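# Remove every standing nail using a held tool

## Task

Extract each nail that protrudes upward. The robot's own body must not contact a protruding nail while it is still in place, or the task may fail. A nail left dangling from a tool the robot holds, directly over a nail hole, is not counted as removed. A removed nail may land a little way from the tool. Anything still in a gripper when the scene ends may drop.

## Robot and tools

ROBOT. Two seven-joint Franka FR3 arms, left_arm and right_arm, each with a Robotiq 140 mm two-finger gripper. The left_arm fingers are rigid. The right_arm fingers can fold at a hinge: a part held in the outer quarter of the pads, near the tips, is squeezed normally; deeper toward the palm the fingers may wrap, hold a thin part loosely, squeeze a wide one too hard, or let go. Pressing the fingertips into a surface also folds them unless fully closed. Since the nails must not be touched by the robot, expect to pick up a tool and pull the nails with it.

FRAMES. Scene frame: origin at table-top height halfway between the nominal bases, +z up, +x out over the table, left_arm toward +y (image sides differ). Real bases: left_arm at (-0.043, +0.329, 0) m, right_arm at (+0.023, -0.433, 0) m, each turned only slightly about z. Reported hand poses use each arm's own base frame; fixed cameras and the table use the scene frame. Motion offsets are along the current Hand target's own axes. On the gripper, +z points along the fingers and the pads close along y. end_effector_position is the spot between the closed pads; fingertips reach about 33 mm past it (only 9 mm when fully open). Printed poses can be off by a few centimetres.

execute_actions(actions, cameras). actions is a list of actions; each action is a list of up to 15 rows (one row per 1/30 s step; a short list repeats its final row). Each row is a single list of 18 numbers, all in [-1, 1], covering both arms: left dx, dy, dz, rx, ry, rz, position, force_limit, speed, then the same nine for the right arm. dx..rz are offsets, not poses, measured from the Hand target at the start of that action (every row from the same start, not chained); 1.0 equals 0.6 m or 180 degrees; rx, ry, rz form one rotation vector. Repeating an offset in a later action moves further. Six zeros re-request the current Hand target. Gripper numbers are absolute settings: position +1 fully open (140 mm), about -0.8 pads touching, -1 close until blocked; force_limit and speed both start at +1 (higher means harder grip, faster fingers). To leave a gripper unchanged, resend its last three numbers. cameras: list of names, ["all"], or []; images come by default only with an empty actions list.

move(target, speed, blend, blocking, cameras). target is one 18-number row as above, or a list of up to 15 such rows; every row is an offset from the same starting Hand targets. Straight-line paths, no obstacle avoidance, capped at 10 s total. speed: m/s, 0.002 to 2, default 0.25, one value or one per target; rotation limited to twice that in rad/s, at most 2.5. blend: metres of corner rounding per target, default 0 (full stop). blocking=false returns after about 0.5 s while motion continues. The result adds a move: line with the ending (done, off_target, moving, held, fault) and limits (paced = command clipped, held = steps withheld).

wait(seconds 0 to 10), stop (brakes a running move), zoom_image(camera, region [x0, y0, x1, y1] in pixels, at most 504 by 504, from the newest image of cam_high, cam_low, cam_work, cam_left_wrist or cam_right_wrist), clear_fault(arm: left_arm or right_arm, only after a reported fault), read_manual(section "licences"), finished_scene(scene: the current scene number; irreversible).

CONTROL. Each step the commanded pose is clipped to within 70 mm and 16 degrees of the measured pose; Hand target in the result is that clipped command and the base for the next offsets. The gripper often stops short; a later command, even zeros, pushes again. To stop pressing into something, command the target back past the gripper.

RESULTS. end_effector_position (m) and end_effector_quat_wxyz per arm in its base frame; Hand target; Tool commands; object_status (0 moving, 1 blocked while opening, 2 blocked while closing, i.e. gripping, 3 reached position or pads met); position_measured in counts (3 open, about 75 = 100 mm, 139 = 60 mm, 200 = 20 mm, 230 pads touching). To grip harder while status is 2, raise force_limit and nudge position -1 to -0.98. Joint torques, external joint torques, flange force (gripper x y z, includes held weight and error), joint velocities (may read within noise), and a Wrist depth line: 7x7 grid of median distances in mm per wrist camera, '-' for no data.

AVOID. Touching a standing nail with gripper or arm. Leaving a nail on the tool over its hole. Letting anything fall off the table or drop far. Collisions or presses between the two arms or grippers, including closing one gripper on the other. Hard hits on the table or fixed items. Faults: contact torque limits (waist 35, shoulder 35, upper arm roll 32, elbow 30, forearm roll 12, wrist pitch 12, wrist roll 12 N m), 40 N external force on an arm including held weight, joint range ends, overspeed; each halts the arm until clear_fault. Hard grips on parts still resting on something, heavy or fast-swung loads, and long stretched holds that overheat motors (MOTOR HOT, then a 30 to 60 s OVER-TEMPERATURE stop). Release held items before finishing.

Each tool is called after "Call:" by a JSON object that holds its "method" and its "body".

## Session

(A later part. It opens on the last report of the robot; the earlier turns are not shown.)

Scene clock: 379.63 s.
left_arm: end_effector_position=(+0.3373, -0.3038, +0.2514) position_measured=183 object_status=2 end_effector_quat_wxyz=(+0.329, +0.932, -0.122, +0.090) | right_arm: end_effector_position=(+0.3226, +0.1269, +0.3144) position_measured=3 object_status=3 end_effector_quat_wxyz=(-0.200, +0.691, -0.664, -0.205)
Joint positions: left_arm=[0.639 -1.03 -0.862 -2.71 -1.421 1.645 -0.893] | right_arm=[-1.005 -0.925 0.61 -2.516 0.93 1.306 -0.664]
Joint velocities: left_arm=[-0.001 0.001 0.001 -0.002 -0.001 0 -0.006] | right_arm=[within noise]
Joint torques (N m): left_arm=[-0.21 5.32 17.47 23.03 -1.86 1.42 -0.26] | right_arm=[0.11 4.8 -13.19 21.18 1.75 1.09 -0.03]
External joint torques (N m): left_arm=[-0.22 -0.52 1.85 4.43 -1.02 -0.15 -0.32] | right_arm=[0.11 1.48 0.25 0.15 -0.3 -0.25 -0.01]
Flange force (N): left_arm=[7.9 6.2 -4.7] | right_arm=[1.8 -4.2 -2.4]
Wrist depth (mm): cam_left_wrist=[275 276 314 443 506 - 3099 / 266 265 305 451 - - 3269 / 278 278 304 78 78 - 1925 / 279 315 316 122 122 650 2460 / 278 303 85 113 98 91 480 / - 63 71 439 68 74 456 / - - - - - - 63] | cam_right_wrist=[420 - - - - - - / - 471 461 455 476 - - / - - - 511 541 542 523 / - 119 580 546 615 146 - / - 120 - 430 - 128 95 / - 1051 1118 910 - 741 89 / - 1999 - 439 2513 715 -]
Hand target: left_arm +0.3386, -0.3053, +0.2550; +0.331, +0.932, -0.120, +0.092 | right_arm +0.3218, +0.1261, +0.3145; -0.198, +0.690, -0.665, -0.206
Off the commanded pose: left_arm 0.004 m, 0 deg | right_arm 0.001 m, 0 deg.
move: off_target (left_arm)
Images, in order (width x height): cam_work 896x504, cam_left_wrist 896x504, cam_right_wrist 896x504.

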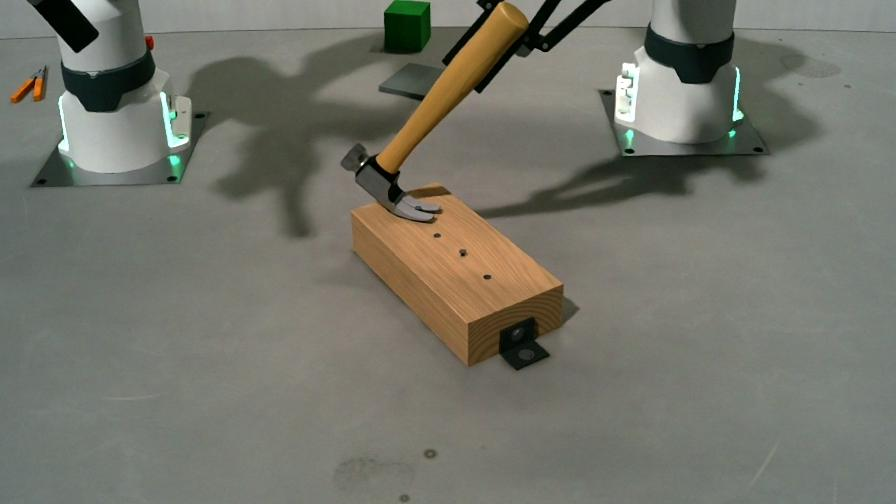

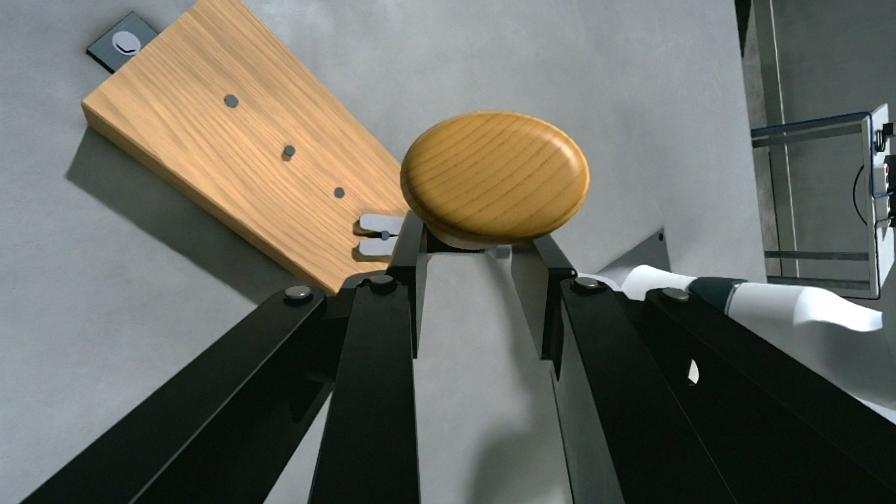

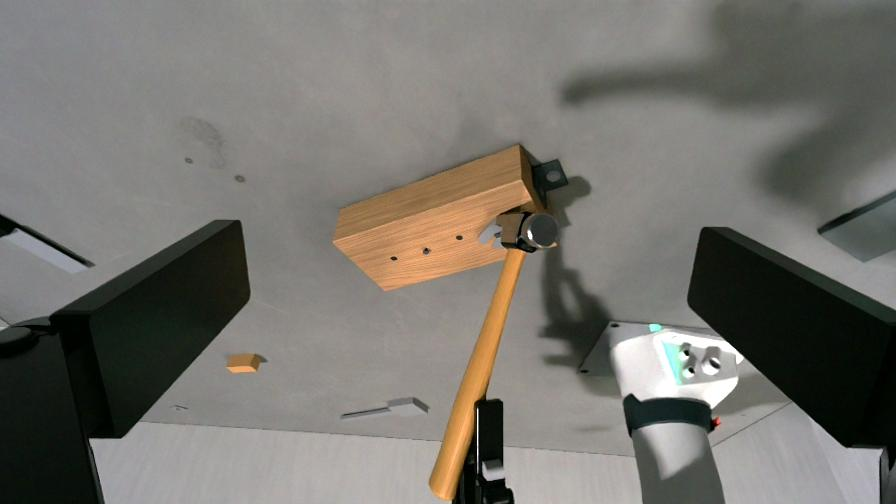

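Call:
{"method": "move", "body": {"target": [-0.0065,0.0723,0.0188,0.0633,0,0.021,-1,1,-1,0,0,0,0,0,0,1,1,1], "speed": 0.04, "cameras": ["cam_work","cam_left_wrist"]}}

Call:
{"method": "zoom_image", "body": {"camera": "cam_work", "region": [340, 130, 460, 250]}}

Call:
{"method": "zoom_image", "body": {"camera": "cam_left_wrist", "region": [280, 180, 420, 300]}}

Scene clock: 390.90 s.
left_arm: end_effector_position=(+0.3189, -0.3408, +0.2610) position_measured=183 object_status=2 end_effector_quat_wxyz=(+0.229, +0.957, -0.144, +0.104) | right_arm: end_effector_position=(+0.3226, +0.1269, +0.3144) position_measured=3 object_status=3 end_effector_quat_wxyz=(-0.200, +0.691, -0.664, -0.205)
Joint positions: left_arm=[0.57 -1.22 -0.933 -2.617 -1.361 1.646 -1.093] | right_arm=[-1.005 -0.925 0.61 -2.516 0.93 1.306 -0.664]
Joint velocities: left_arm=[0 -0.002 0 -0.001 0.001 0.001 -0.006] | right_arm=[within noise]
Joint torques (N m): left_arm=[0.18 9.34 26.29 23.67 -2.52 3.25 -0.44] | right_arm=[0.1 4.86 -13.19 21.18 1.73 1.08 -0.07]
External joint torques (N m): left_arm=[0.2 -1.23 7.11 7.58 -2.09 0.81 -0.49] | right_arm=[0.12 1.49 0.27 0.17 -0.32 -0.26 -0.05]
Flange force (N): left_arm=[10.8 10.5 -17.6] | right_arm=[1.9 -4.3 -2.4]
Wrist depth (mm): cam_left_wrist=[306 295 372 431 489 586 676 / 303 288 322 435 499 581 694 / 309 303 317 78 79 603 737 / 311 339 321 120 152 554 - / 313 327 85 433 98 91 437 / - 63 71 436 68 74 71 / - - - 443 - - 63] | cam_right_wrist=[428 - 428 403 - - 412 / - - 478 - - 461 450 / - - 560 513 513 - 533 / - 119 641 566 442 146 574 / - 119 840 783 743 128 99 / - 112 1118 424 810 754 89 / - 2111 2199 418 - 708 -]
Hand target: left_arm +0.3236, -0.3445, +0.2711; +0.233, +0.955, -0.141, +0.114 | right_arm +0.3218, +0.1261, +0.3145; -0.198, +0.690, -0.665, -0.206
Off the commanded pose: left_arm 0.012 m, 1 deg | right_arm 0.001 m, 0 deg.
move: off_target (left_arm)
Images, in order (width x height): cam_work 896x504, cam_left_wrist 896x504.

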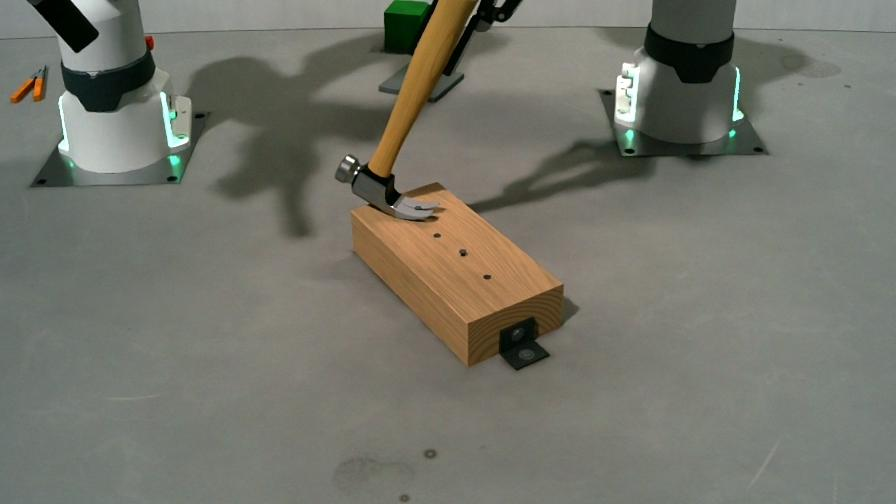

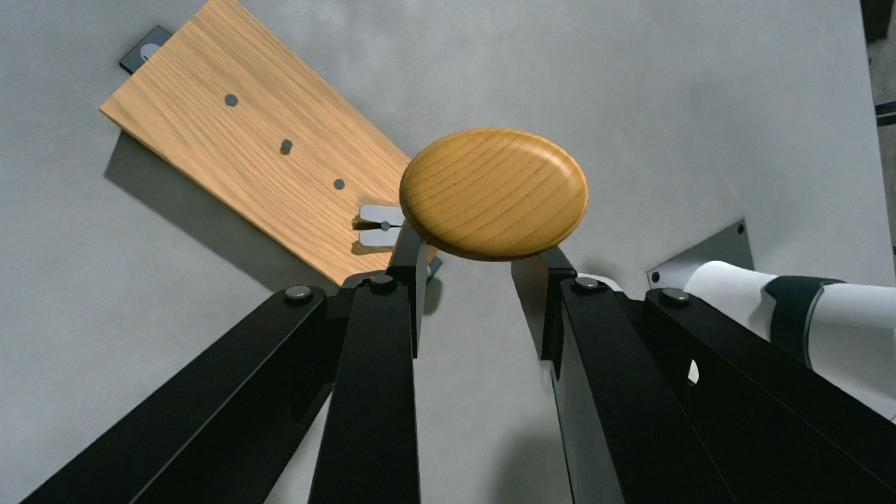

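Scaled by 4.200.

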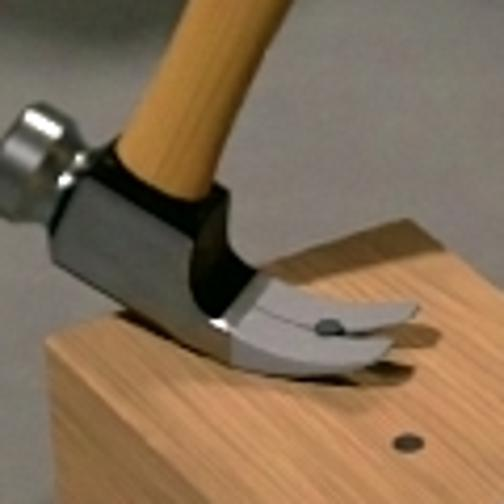

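Scaled by 3.600.

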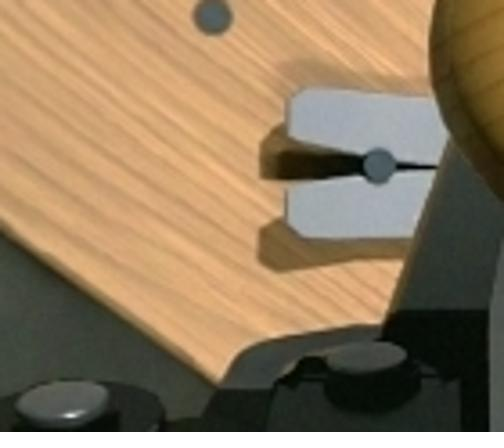

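Call:
{"method": "move", "body": {"target": [-0.0073,0.0663,0.0215,0.0633,0,0.021,-1,1,-1,0,0,0,0,0,0,1,1,1], "speed": 0.04, "cameras": ["cam_work","cam_left_wrist"]}}

Call:
{"method": "zoom_image", "body": {"camera": "cam_work", "region": [340, 130, 460, 250]}}

Call:
{"method": "zoom_image", "body": {"camera": "cam_left_wrist", "region": [280, 180, 420, 300]}}

Scene clock: 400.47 s.
left_arm: end_effector_position=(+0.3095, -0.3652, +0.2630) position_measured=183 object_status=2 end_effector_quat_wxyz=(+0.126, +0.974, -0.144, +0.121) | right_arm: end_effector_position=(+0.3226, +0.1269, +0.3144) position_measured=3 object_status=3 end_effector_quat_wxyz=(-0.200, +0.691, -0.664, -0.205)
Joint positions: left_arm=[0.562 -1.348 -1.006 -2.493 -1.272 1.632 -1.267] | right_arm=[-1.005 -0.925 0.61 -2.516 0.93 1.306 -0.664]
Joint torques (N m): left_arm=[-7.03 11.92 25.06 28.72 -4.64 4.51 0.14] | right_arm=[0.19 4.81 -13.21 21.2 1.74 1.1 -0.04]
External joint torques (N m): left_arm=[-7.01 -2.95 2.76 16.02 -4.76 1.52 0.11] | right_arm=[0.16 1.49 0.23 0.19 -0.3 -0.24 -0.02]
Flange force (N): left_arm=[14.3 29.9 -6.1] | right_arm=[1.8 -4.2 -2.4]
Wrist depth (mm): cam_left_wrist=[344 356 380 405 - 472 499 / 344 318 331 - 455 437 507 / 348 366 328 78 447 474 512 / 351 372 386 110 441 484 - / 351 - 85 420 98 90 444 / - 63 71 422 68 75 71 / - - - - - 71 64] | cam_right_wrist=[443 433 - - - - 404 / 482 503 - - - - 460 / - 541 598 507 534 545 533 / 670 119 650 557 598 146 592 / - 119 854 817 763 128 99 / - 907 - 910 402 754 89 / - - 2275 393 379 704 -]
Hand target: left_arm +0.3086, -0.3836, +0.2752; +0.133, +0.969, -0.160, +0.135 | right_arm +0.3218, +0.1261, +0.3145; -0.198, +0.690, -0.665, -0.206
Off the commanded pose: left_arm 0.022 m, 3 deg | right_arm 0.001 m, 0 deg.
move: off_target (left_arm)
Images, in order (width x height): cam_work 896x504, cam_left_wrist 896x504.

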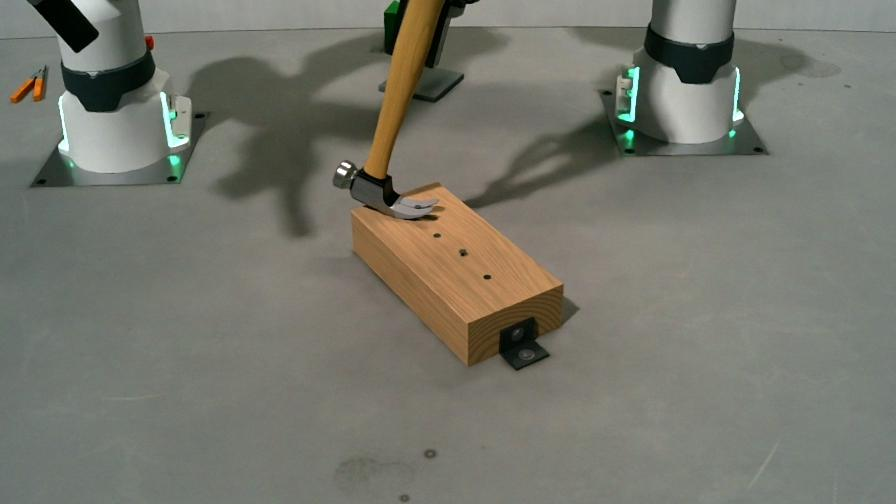

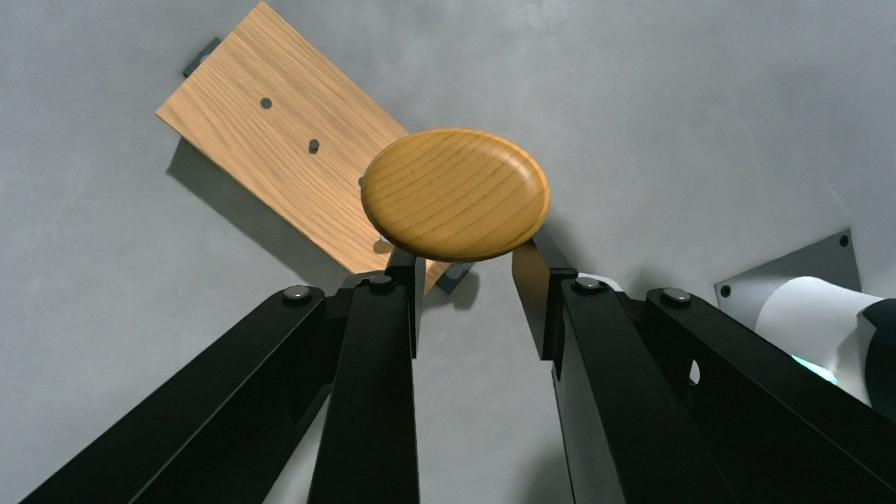

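Scaled by 4.200.

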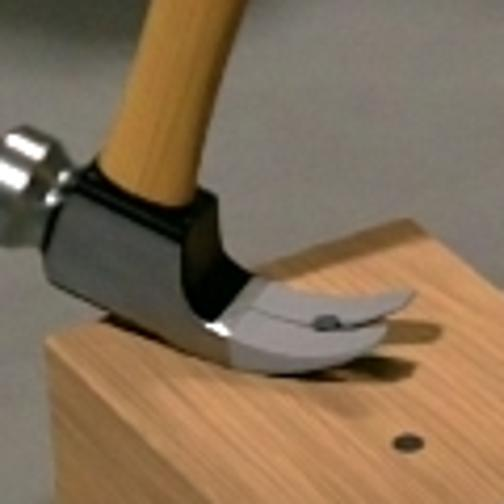

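Scaled by 3.600.

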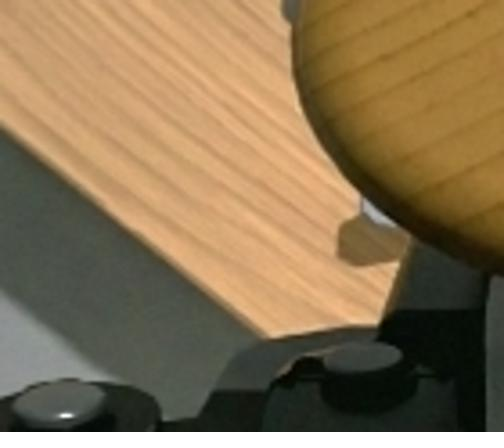

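Call:
{"method": "move", "body": {"target": [-0.013,-0.033,0.01,-0.035,0,-0.012,-1,1,-1,0,0,0,0,0,0,1,1,1], "speed": 0.05, "cameras": ["cam_work","cam_left_wrist"]}}

Scene clock: 420.77 s.
left_arm: end_effector_position=(+0.3129, -0.3577, +0.2612) position_measured=183 object_status=2 end_effector_quat_wxyz=(+0.179, +0.965, -0.144, +0.126) | right_arm: end_effector_position=(+0.3226, +0.1269, +0.3144) position_measured=3 object_status=3 end_effector_quat_wxyz=(-0.200, +0.691, -0.664, -0.205)
Joint positions: left_arm=[0.528 -1.301 -0.976 -2.579 -1.336 1.678 -1.195] | right_arm=[-1.005 -0.925 0.61 -2.516 0.93 1.306 -0.664]
Joint velocities: left_arm=[-0.001 0.001 -0.001 -0.001 0 0.001 0.005] | right_arm=[within noise]
Joint torques (N m): left_arm=[-2.8 14.82 20.37 17.55 -3.05 2.05 0.24] | right_arm=[0.15 4.85 -13.16 21.22 1.75 1.1 -0.02]
External joint torques (N m): left_arm=[-2.82 2.14 -0.27 3.24 -2.92 -0.76 0.2] | right_arm=[0.15 1.51 0.33 0.18 -0.31 -0.24 -0.01]
Flange force (N): left_arm=[5.1 6.3 4.7] | right_arm=[1.8 -4.5 -2.3]
Wrist depth (mm): cam_left_wrist=[327 337 379 417 470 518 - / 328 303 324 414 456 522 589 / 325 308 321 77 465 521 630 / 328 352 333 120 135 - - / 329 340 85 425 98 91 439 / - 63 71 423 68 74 394 / - - - 428 - - 64] | cam_right_wrist=[- - 426 - 414 405 406 / 516 - 465 477 476 473 463 / 584 594 - 514 493 536 526 / 673 119 594 565 - 146 585 / - 119 833 737 788 128 95 / - 104 - 411 862 741 89 / - - - 385 2256 725 -]
Hand target: left_arm +0.3097, -0.3652, +0.2630; +0.189, +0.963, -0.149, +0.124 | right_arm +0.3218, +0.1261, +0.3145; -0.198, +0.690, -0.665, -0.206
Off the commanded pose: left_arm 0.008 m, 1 deg | right_arm 0.001 m, 0 deg.
move: off_target (left_arm)
Images, in order (width x height): cam_work 896x504, cam_left_wrist 896x504.

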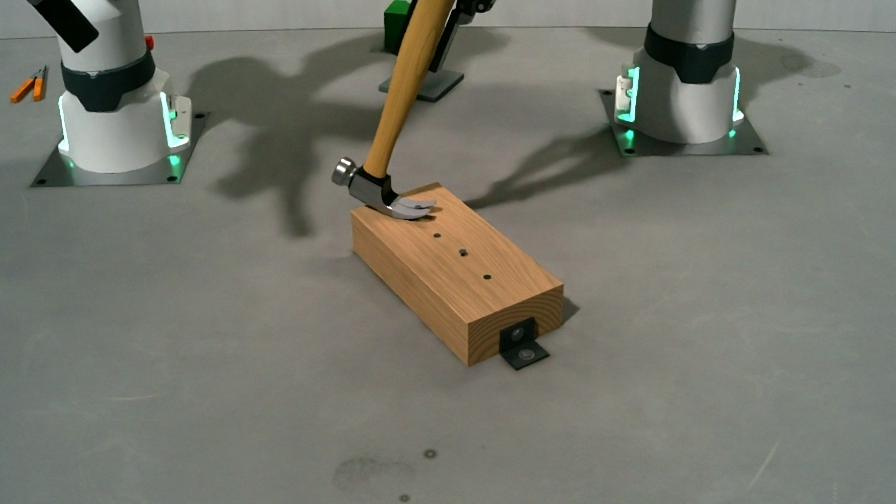

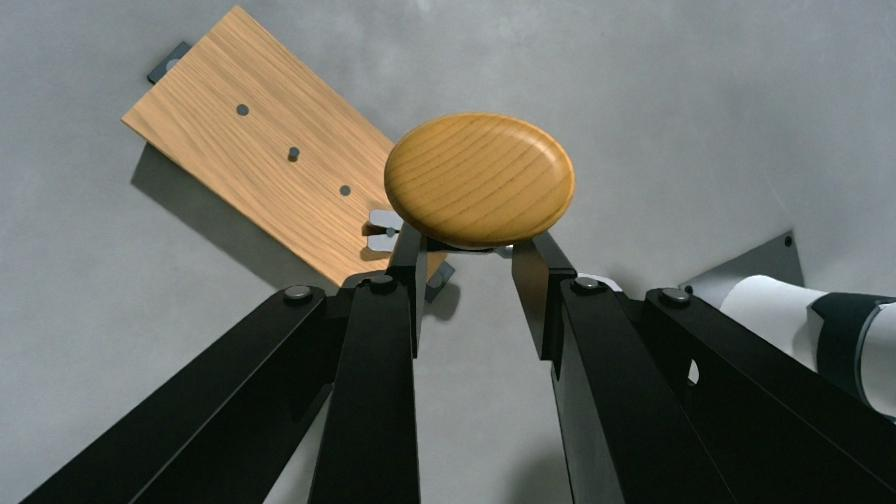

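Call:
{"method": "execute_actions", "body": {"actions": [[[0,0,0,0,0,0,-0.2,1,1,0,0,0,0,0,0,1,1,1],[0,0,0,0,0,0,-0.2,1,1,0,0,0,0,0,0,1,1,1],[0,0,0,0,0,0,-0.2,1,1,0,0,0,0,0,0,1,1,1],[0,0,0,0,0,0,-0.2,1,1,0,0,0,0,0,0,1,1,1],[0,0,0,0,0,0,-1,1,1,0,0,0,0,0,0,1,1,1]]], "cameras": ["cam_work","cam_left_wrist","cam_low"]}}

Scene clock: 426.00 s.
left_arm: end_effector_position=(+0.3121, -0.3598, +0.2621) position_measured=185 object_status=2 end_effector_quat_wxyz=(+0.185, +0.964, -0.145, +0.125) | right_arm: end_effector_position=(+0.3226, +0.1269, +0.3144) position_measured=3 object_status=3 end_effector_quat_wxyz=(-0.200, +0.691, -0.664, -0.205)
Joint positions: left_arm=[0.524 -1.294 -0.974 -2.581 -1.341 1.68 -1.193] | right_arm=[-1.005 -0.925 0.61 -2.516 0.93 1.306 -0.664]
Joint torques (N m): left_arm=[-2.54 13.72 18.99 18.44 -1.78 2.59 0.07] | right_arm=[0.13 4.82 -13.23 21.17 1.75 1.1 -0.04]
External joint torques (N m): left_arm=[-2.67 1.15 -1.59 4.08 -1.63 -0.21 0.03] | right_arm=[0.15 1.41 0.22 0.16 -0.3 -0.24 -0.02]
Flange force (N): left_arm=[6.7 8.4 5.8] | right_arm=[1.7 -3.9 -2.3]
Wrist depth (mm): cam_left_wrist=[325 336 382 417 494 523 610 / - 301 329 413 466 529 592 / 327 311 325 78 79 536 610 / 327 344 331 335 122 556 623 / 329 340 85 422 98 94 433 / - 63 - 432 68 74 392 / - - - - - - 63] | cam_right_wrist=[- 424 431 426 421 411 410 / 501 490 481 472 474 465 472 / 571 574 - 516 541 518 505 / 708 119 580 566 574 146 - / - 119 - 776 846 128 95 / - 105 1216 926 920 733 89 / - - 2237 389 371 702 -]
Hand target: left_arm +0.3097, -0.3652, +0.2630; +0.189, +0.963, -0.149, +0.124 | right_arm +0.3218, +0.1261, +0.3145; -0.198, +0.690, -0.665, -0.206
Off the commanded pose: left_arm 0.006 m, 1 deg | right_arm 0.001 m, 0 deg.
Images, in order (width x height): cam_low 896x504, cam_work 896x504, cam_left_wrist 896x504.

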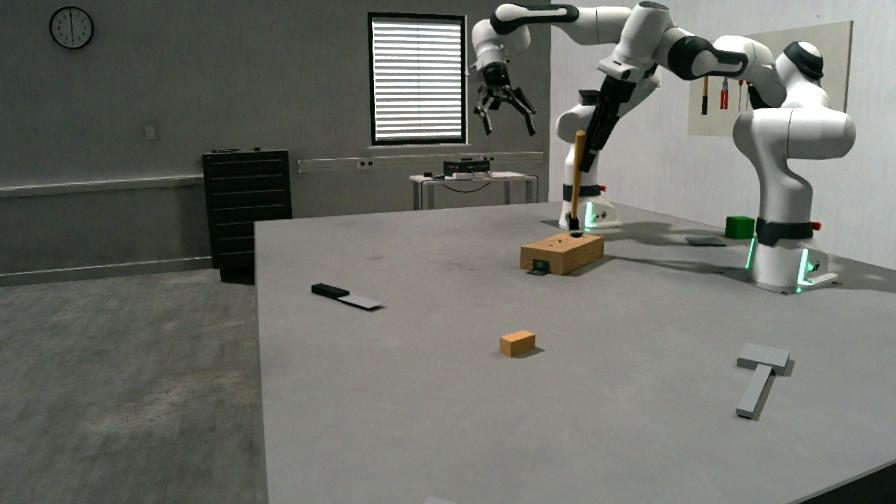

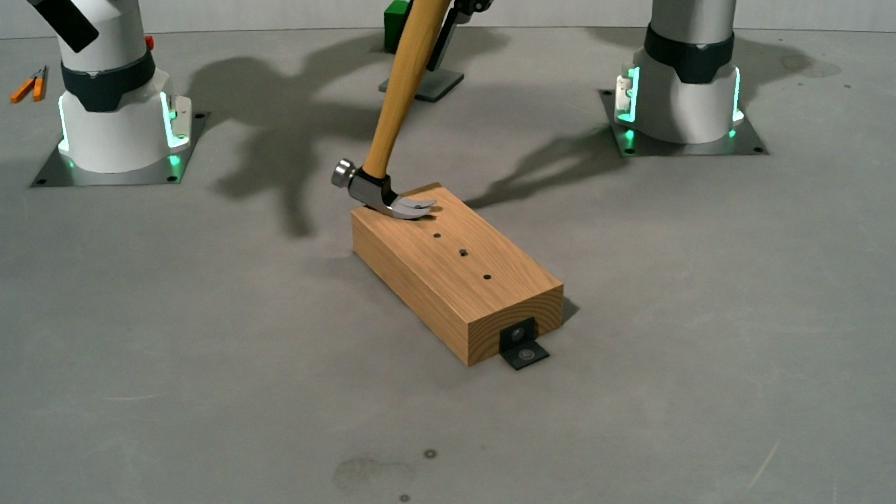

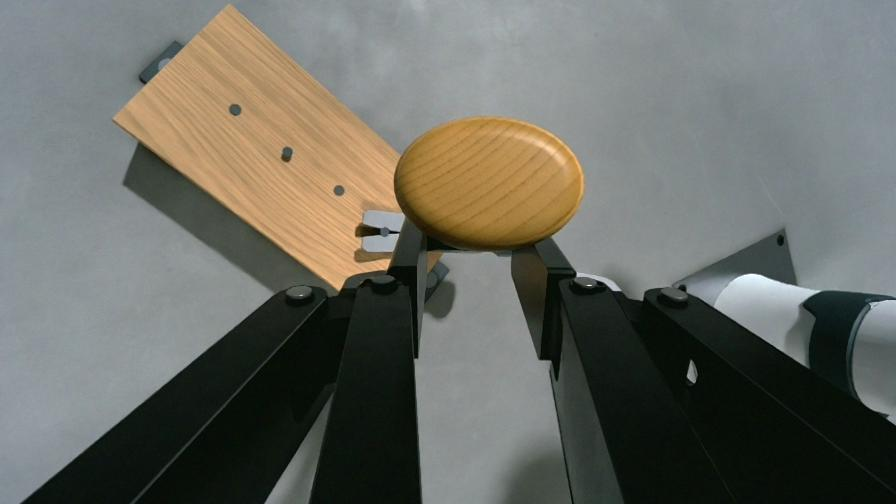

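Call:
{"method": "move", "body": {"target": [-0.005,0.058,0.014,0.074,0,0.0245,-1,1,1,0,0,0,0,0,0,1,1,1], "speed": 0.05, "cameras": ["cam_work","cam_left_wrist"]}}

Call:
{"method": "zoom_image", "body": {"camera": "cam_work", "region": [340, 130, 460, 250]}}

Scene clock: 435.93 s.
left_arm: end_effector_position=(+0.3027, -0.3864, +0.2634) position_measured=185 object_status=2 end_effector_quat_wxyz=(+0.075, +0.976, -0.149, +0.142) | right_arm: end_effector_position=(+0.3226, +0.1269, +0.3144) position_measured=3 object_status=3 end_effector_quat_wxyz=(-0.200, +0.691, -0.664, -0.205)
Joint positions: left_arm=[0.522 -1.372 -1.054 -2.424 -1.21 1.678 -1.37] | right_arm=[-1.005 -0.925 0.61 -2.516 0.93 1.306 -0.664]
Joint velocities: left_arm=[-0.001 0.001 0.001 0 0 -0.001 -0.005] | right_arm=[within noise]
Joint torques (N m): left_arm=[-7.05 13.61 19.44 24.13 -0.47 3.52 0.78] | right_arm=[0.1 4.79 -13.19 21.13 1.76 1.1 -0.06]
External joint torques (N m): left_arm=[-7.15 -2.84 -4.4 12.88 -0.94 0.29 0.77] | right_arm=[0.05 1.48 0.26 -0.01 -0.31 -0.25 -0.05]
Flange force (N): left_arm=[9.6 26.9 1.8] | right_arm=[2.1 -3.9 -2.1]
Wrist depth (mm): cam_left_wrist=[373 383 396 408 423 435 - / 377 338 341 407 423 436 455 / 376 392 340 78 425 438 456 / 380 389 398 110 425 444 459 / 381 387 85 414 98 91 428 / - 63 71 419 68 74 380 / - - - 419 - - 64] | cam_right_wrist=[- - 425 - - - - / 509 - 470 493 484 - 479 / 603 - 559 515 528 549 515 / 663 119 577 563 598 146 605 / - 119 - 767 - 128 99 / - 1039 - 1027 382 750 89 / - - - - 350 715 -]
Hand target: left_arm +0.2968, -0.3986, +0.2659; +0.071, +0.972, -0.171, +0.147 | right_arm +0.3218, +0.1261, +0.3145; -0.198, +0.690, -0.665, -0.206
Off the commanded pose: left_arm 0.014 m, 3 deg | right_arm 0.001 m, 0 deg.
move: off_target (left_arm)
Images, in order (width x height): cam_work 896x504, cam_left_wrist 896x504.

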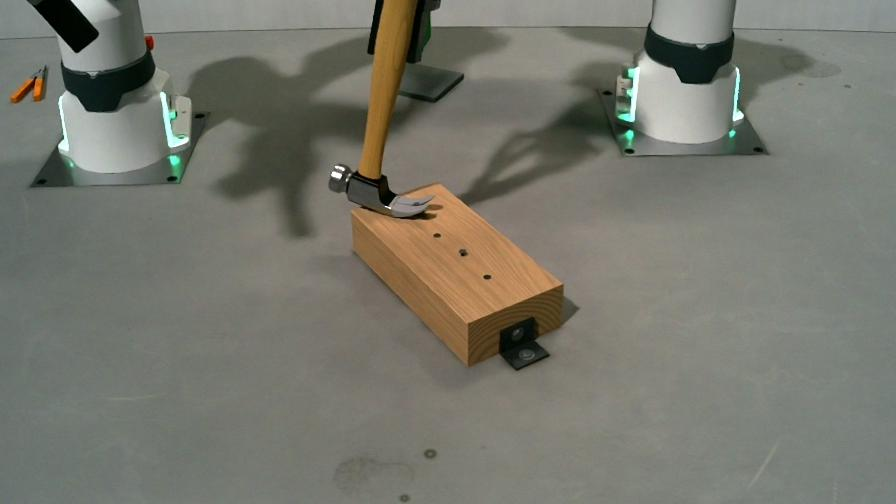

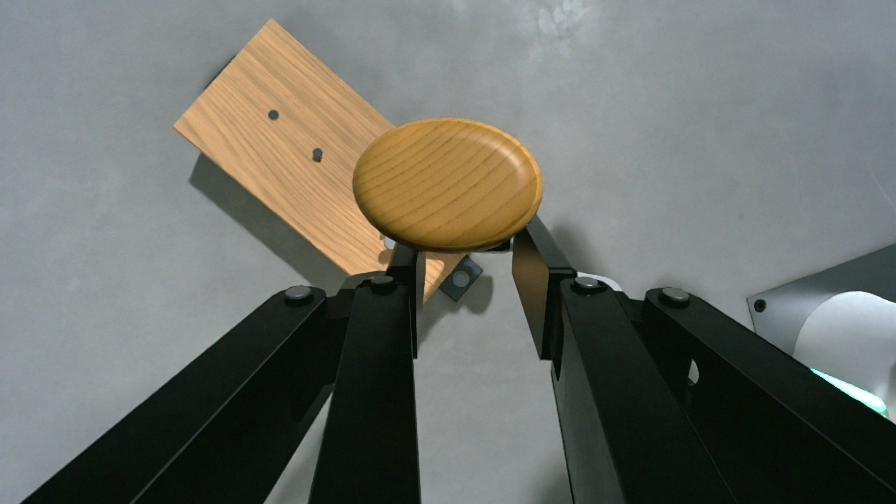

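Scaled by 4.200.

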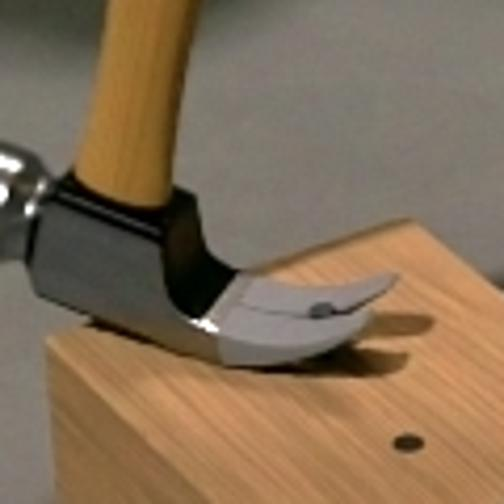

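Call:
{"method": "move", "body": {"target": [0,0.05,-0.002,0.037,0,0.012,-1,1,1,0,0,0,0,0,0,1,1,1], "speed": 0.04, "cameras": ["cam_work","cam_left_wrist"]}}

Call:
{"method": "zoom_image", "body": {"camera": "cam_work", "region": [340, 130, 460, 250]}}

Scene clock: 443.00 s.
left_arm: end_effector_position=(+0.2844, -0.4249, +0.2657) position_measured=185 object_status=2 end_effector_quat_wxyz=(+0.011, +0.972, -0.181, +0.153) | right_arm: end_effector_position=(+0.3226, +0.1269, +0.3144) position_measured=3 object_status=3 end_effector_quat_wxyz=(-0.200, +0.691, -0.664, -0.205)
Joint positions: left_arm=[0.524 -1.398 -1.111 -2.277 -1.133 1.656 -1.453] | right_arm=[-1.005 -0.925 0.61 -2.516 0.93 1.306 -0.664]
Joint velocities: left_arm=[0 -0.002 0 0.001 0 -0.004 0.002] | right_arm=[within noise]
Joint torques (N m): left_arm=[-0.12 19.2 28.75 12.47 0.84 4.11 -0.13] | right_arm=[0.14 4.83 -13.21 21.18 1.74 1.1 -0.01]
External joint torques (N m): left_arm=[-0.27 -0.62 2.49 3.43 -0.01 0.79 -0.13] | right_arm=[0.17 1.46 0.28 0.15 -0.31 -0.25 0.01]
Flange force (N): left_arm=[5.8 4.8 -7.1] | right_arm=[1.7 -4.1 -2.2]
Wrist depth (mm): cam_left_wrist=[425 422 417 411 417 405 403 / 424 419 363 414 411 405 404 / 430 424 363 77 411 407 402 / 434 430 - 110 409 413 409 / 436 - 85 417 98 94 381 / - 63 - 420 68 74 371 / - - - 424 - - 63] | cam_right_wrist=[- - - - 415 406 - / - - - - - 462 - / 581 - 564 507 481 - - / 700 119 636 564 - 136 - / - 119 817 - 388 128 95 / - 1035 1100 - 345 750 89 / - - - 1984 313 695 -]
Hand target: left_arm +0.2859, -0.4263, +0.2697; +0.012, +0.971, -0.180, +0.158 | right_arm +0.3218, +0.1261, +0.3145; -0.198, +0.690, -0.665, -0.206
Off the commanded pose: left_arm 0.004 m, 1 deg | right_arm 0.001 m, 0 deg.
move: off_target (left_arm)
Images, in order (width x height): cam_work 896x504, cam_left_wrist 896x504.

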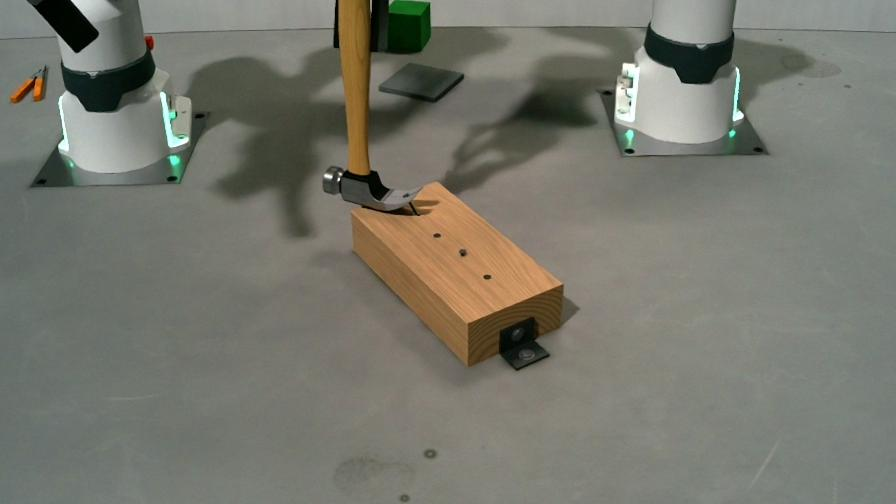

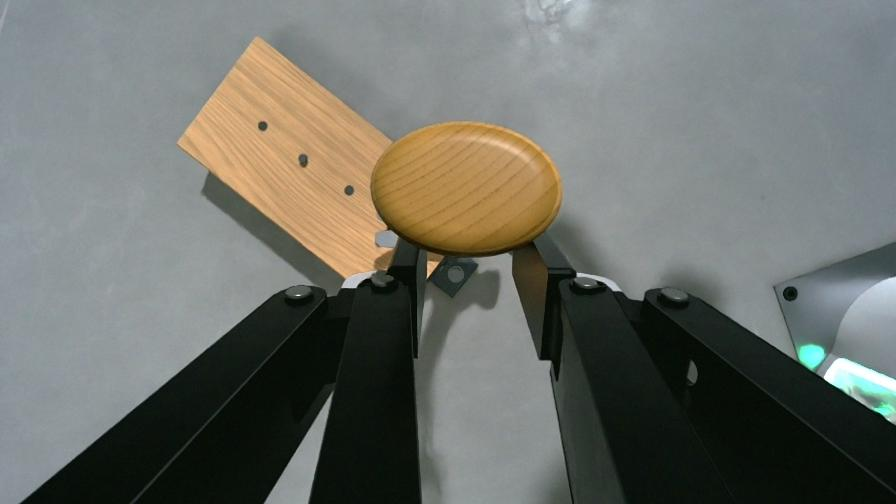

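Scaled by 4.200.

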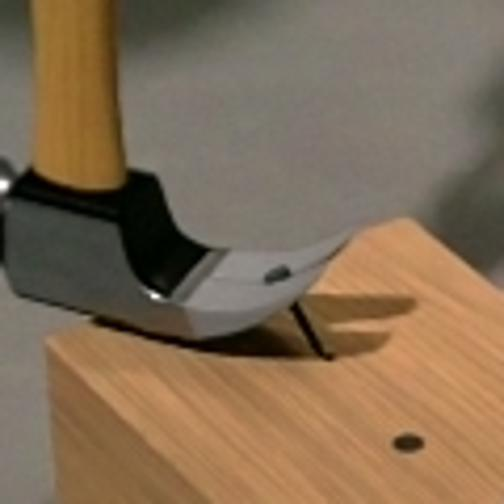

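Call:
{"method": "move", "body": {"target": [0.026,-0.003,-0.079,0,0,0,-1,1,1,0,0,0,0,0,0,1,1,1], "speed": 0.05, "cameras": ["cam_work","cam_left_wrist","cam_right_wrist"]}}

Call:
{"method": "zoom_image", "body": {"camera": "cam_work", "region": [340, 100, 500, 260]}}

Scene clock: 450.40 s.
left_arm: end_effector_position=(+0.2839, -0.4265, +0.3156) position_measured=185 object_status=2 end_effector_quat_wxyz=(+0.012, +0.971, -0.182, +0.154) | right_arm: end_effector_position=(+0.3226, +0.1269, +0.3144) position_measured=3 object_status=3 end_effector_quat_wxyz=(-0.200, +0.691, -0.664, -0.205)
Joint positions: left_arm=[0.568 -1.368 -1.024 -2.184 -1.072 1.575 -1.454] | right_arm=[-1.005 -0.925 0.61 -2.516 0.93 1.306 -0.664]
Joint velocities: left_arm=[-0.002 -0.001 0 0.001 0.001 -0.004 0] | right_arm=[within noise]
Joint torques (N m): left_arm=[0.2 20.91 28.19 13.32 1.16 4.2 -0.17] | right_arm=[0.18 4.84 -13.17 21.15 1.73 1.09 -0.05]
External joint torques (N m): left_arm=[0.22 0.21 2.43 3.45 0.34 0.88 -0.17] | right_arm=[0.21 1.45 0.28 0.16 -0.31 -0.25 -0.04]
Flange force (N): left_arm=[8.2 4.5 -8.5] | right_arm=[1.7 -4.0 -2.2]
Wrist depth (mm): cam_left_wrist=[475 472 468 463 461 463 453 / 479 483 414 464 456 454 453 / 479 414 416 77 77 457 436 / 481 475 474 110 463 - 455 / - 479 85 471 98 91 425 / - 63 - 471 68 74 373 / - - - 474 - - 63] | cam_right_wrist=[444 - 424 416 412 400 413 / 496 489 - - - - 465 / - - - 513 498 556 558 / - 119 642 550 414 146 585 / - 119 - 795 371 128 95 / - 106 - 1031 352 743 89 / - 2163 2275 2030 313 693 -]
Hand target: left_arm +0.2859, -0.4263, +0.3196; +0.012, +0.971, -0.180, +0.158 | right_arm +0.3218, +0.1261, +0.3145; -0.198, +0.690, -0.665, -0.206
Off the commanded pose: left_arm 0.004 m, 1 deg | right_arm 0.001 m, 0 deg.
move: off_target (left_arm)
Images, in order (width x height): cam_work 896x504, cam_left_wrist 896x504, cam_right_wrist 896x504.

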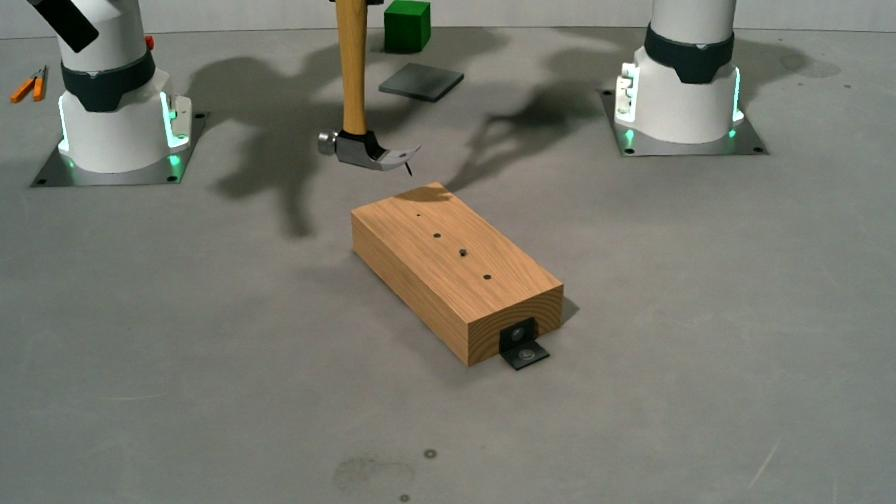

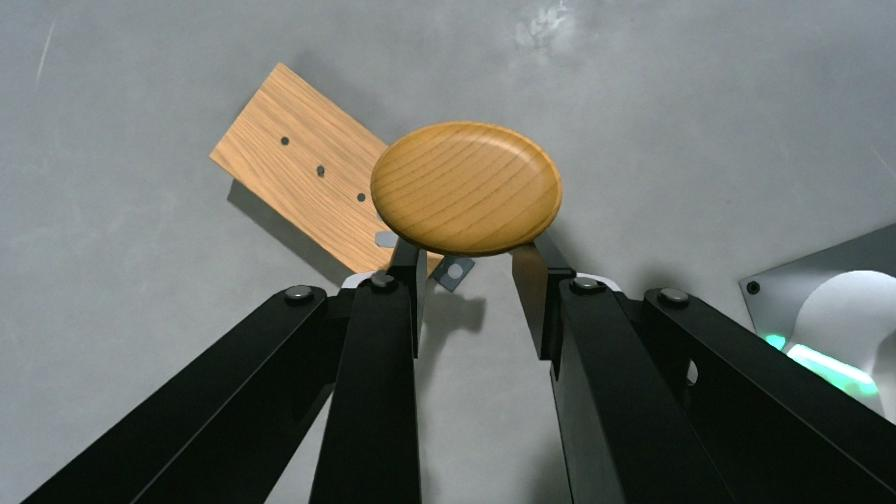

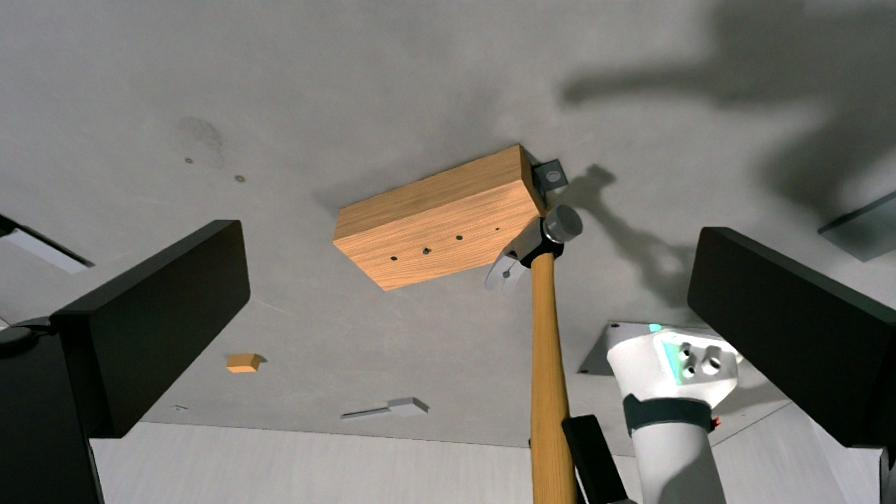

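Scaled by 3.150.

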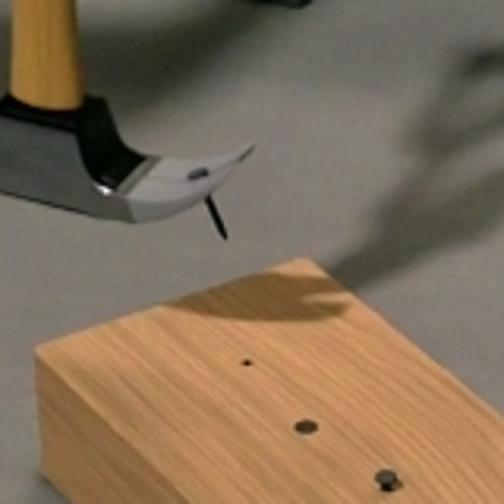

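Call:
{"method": "move", "body": {"target": [0.188,-0.142,0.049,-0.185,0,-0.061,-1,1,1,0,0,0,0,0,0,1,1,1], "speed": 0.15, "cameras": ["cam_work","cam_left_wrist","cam_right_wrist"]}}

Call:
{"method": "zoom_image", "body": {"camera": "cam_left_wrist", "region": [280, 150, 450, 320]}}

Scene clock: 474.90 s.
left_arm: end_effector_position=(+0.4226, -0.3848, +0.3247) position_measured=185 object_status=2 end_effector_quat_wxyz=(+0.298, +0.942, -0.124, +0.094) | right_arm: end_effector_position=(+0.3226, +0.1269, +0.3144) position_measured=3 object_status=3 end_effector_quat_wxyz=(-0.200, +0.691, -0.664, -0.205)
Joint positions: left_arm=[0.841 -0.861 -1.041 -2.273 -1.363 1.71 -1.106] | right_arm=[-1.005 -0.925 0.61 -2.516 0.93 1.306 -0.664]
Joint velocities: left_arm=[-0.001 0 0 0 0.001 0 0.006] | right_arm=[within noise]
Joint torques (N m): left_arm=[-0.41 9.64 21.5 23.1 -2.36 2.58 0.03] | right_arm=[0.12 4.82 -13.24 21.15 1.74 1.08 -0.05]
External joint torques (N m): left_arm=[-0.48 1.23 1.51 4.31 -1.73 0.49 -0.03] | right_arm=[0.07 1.54 0.23 0.04 -0.32 -0.27 -0.03]
Flange force (N): left_arm=[10.7 5.2 -1.6] | right_arm=[2.1 -4.1 -2.3]
Wrist depth (mm): cam_left_wrist=[332 381 439 536 - 2539 2946 / 340 381 441 510 638 2983 3269 / 343 375 416 77 77 2273 3616 / 312 334 425 110 120 - 317 / 338 317 85 - 98 91 3225 / - 63 - 539 68 74 71 / - - - - - - 63] | cam_right_wrist=[436 - - - - - 405 / 503 517 534 489 453 - - / 574 584 560 511 528 536 - / - 119 574 521 - 146 - / - 119 849 373 - 128 95 / - 104 996 - 1060 756 89 / - 2562 342 - 1771 704 -]
Hand target: left_arm +0.4248, -0.3880, +0.3298; +0.304, +0.939, -0.126, +0.098 | right_arm +0.3218, +0.1261, +0.3145; -0.198, +0.690, -0.665, -0.206
Off the commanded pose: left_arm 0.006 m, 1 deg | right_arm 0.001 m, 0 deg.
move: off_target (left_arm)
Images, in order (width x height): cam_work 896x504, cam_left_wrist 896x504, cam_right_wrist 896x504.

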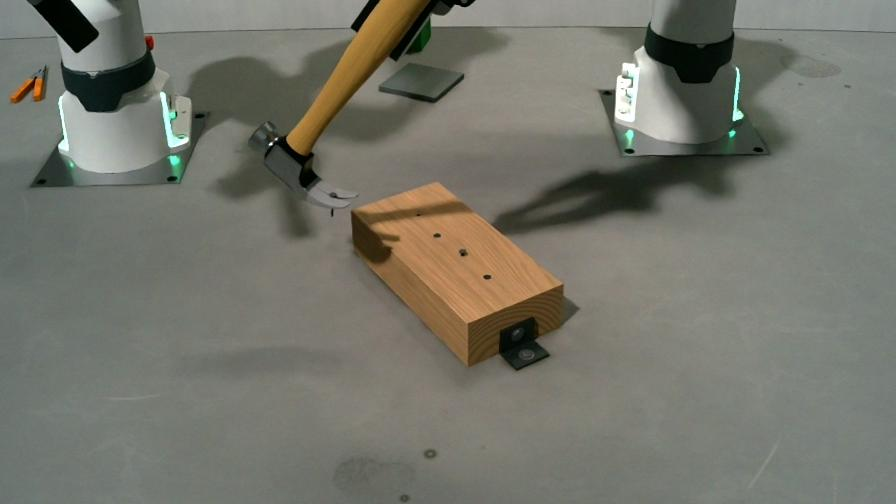

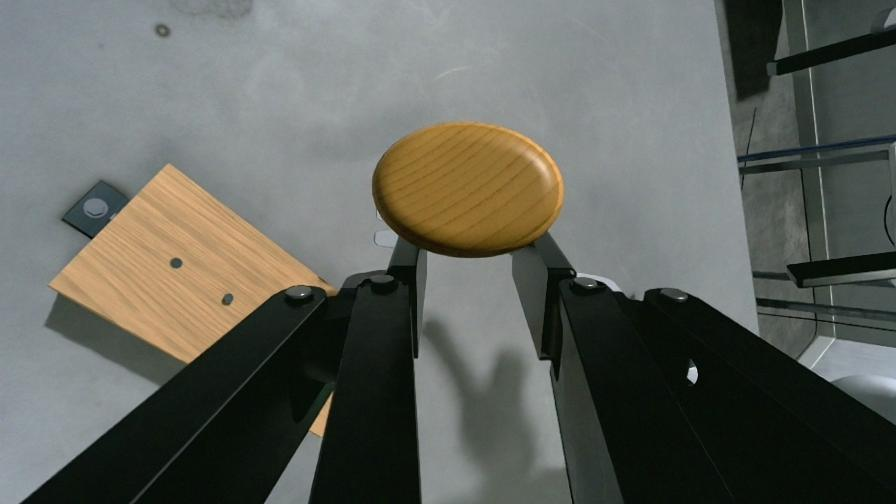

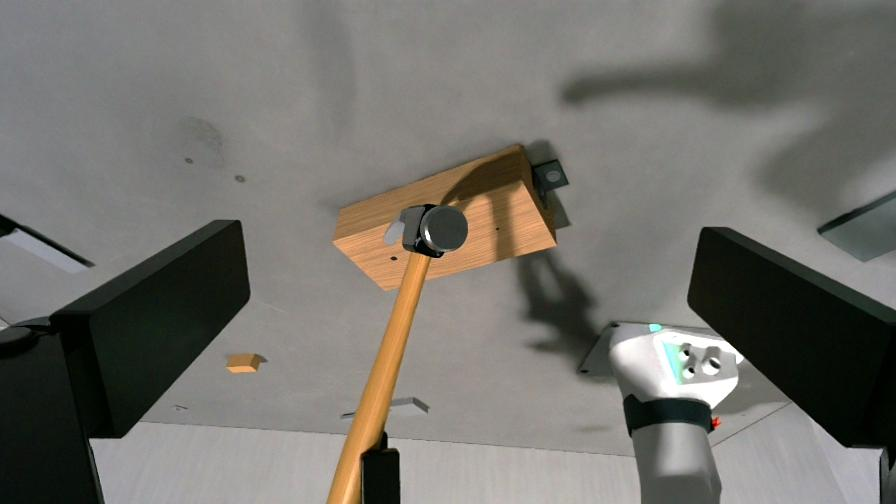

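Scaled by 2.965.

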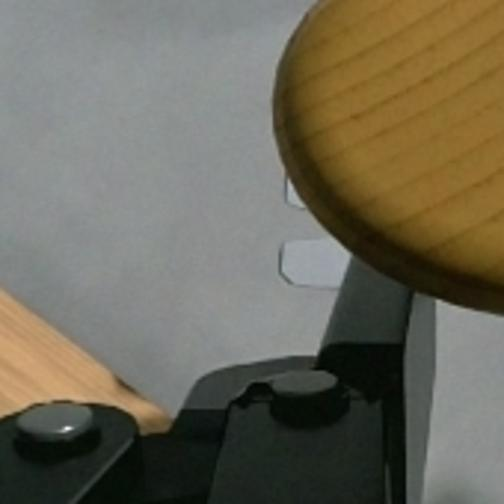

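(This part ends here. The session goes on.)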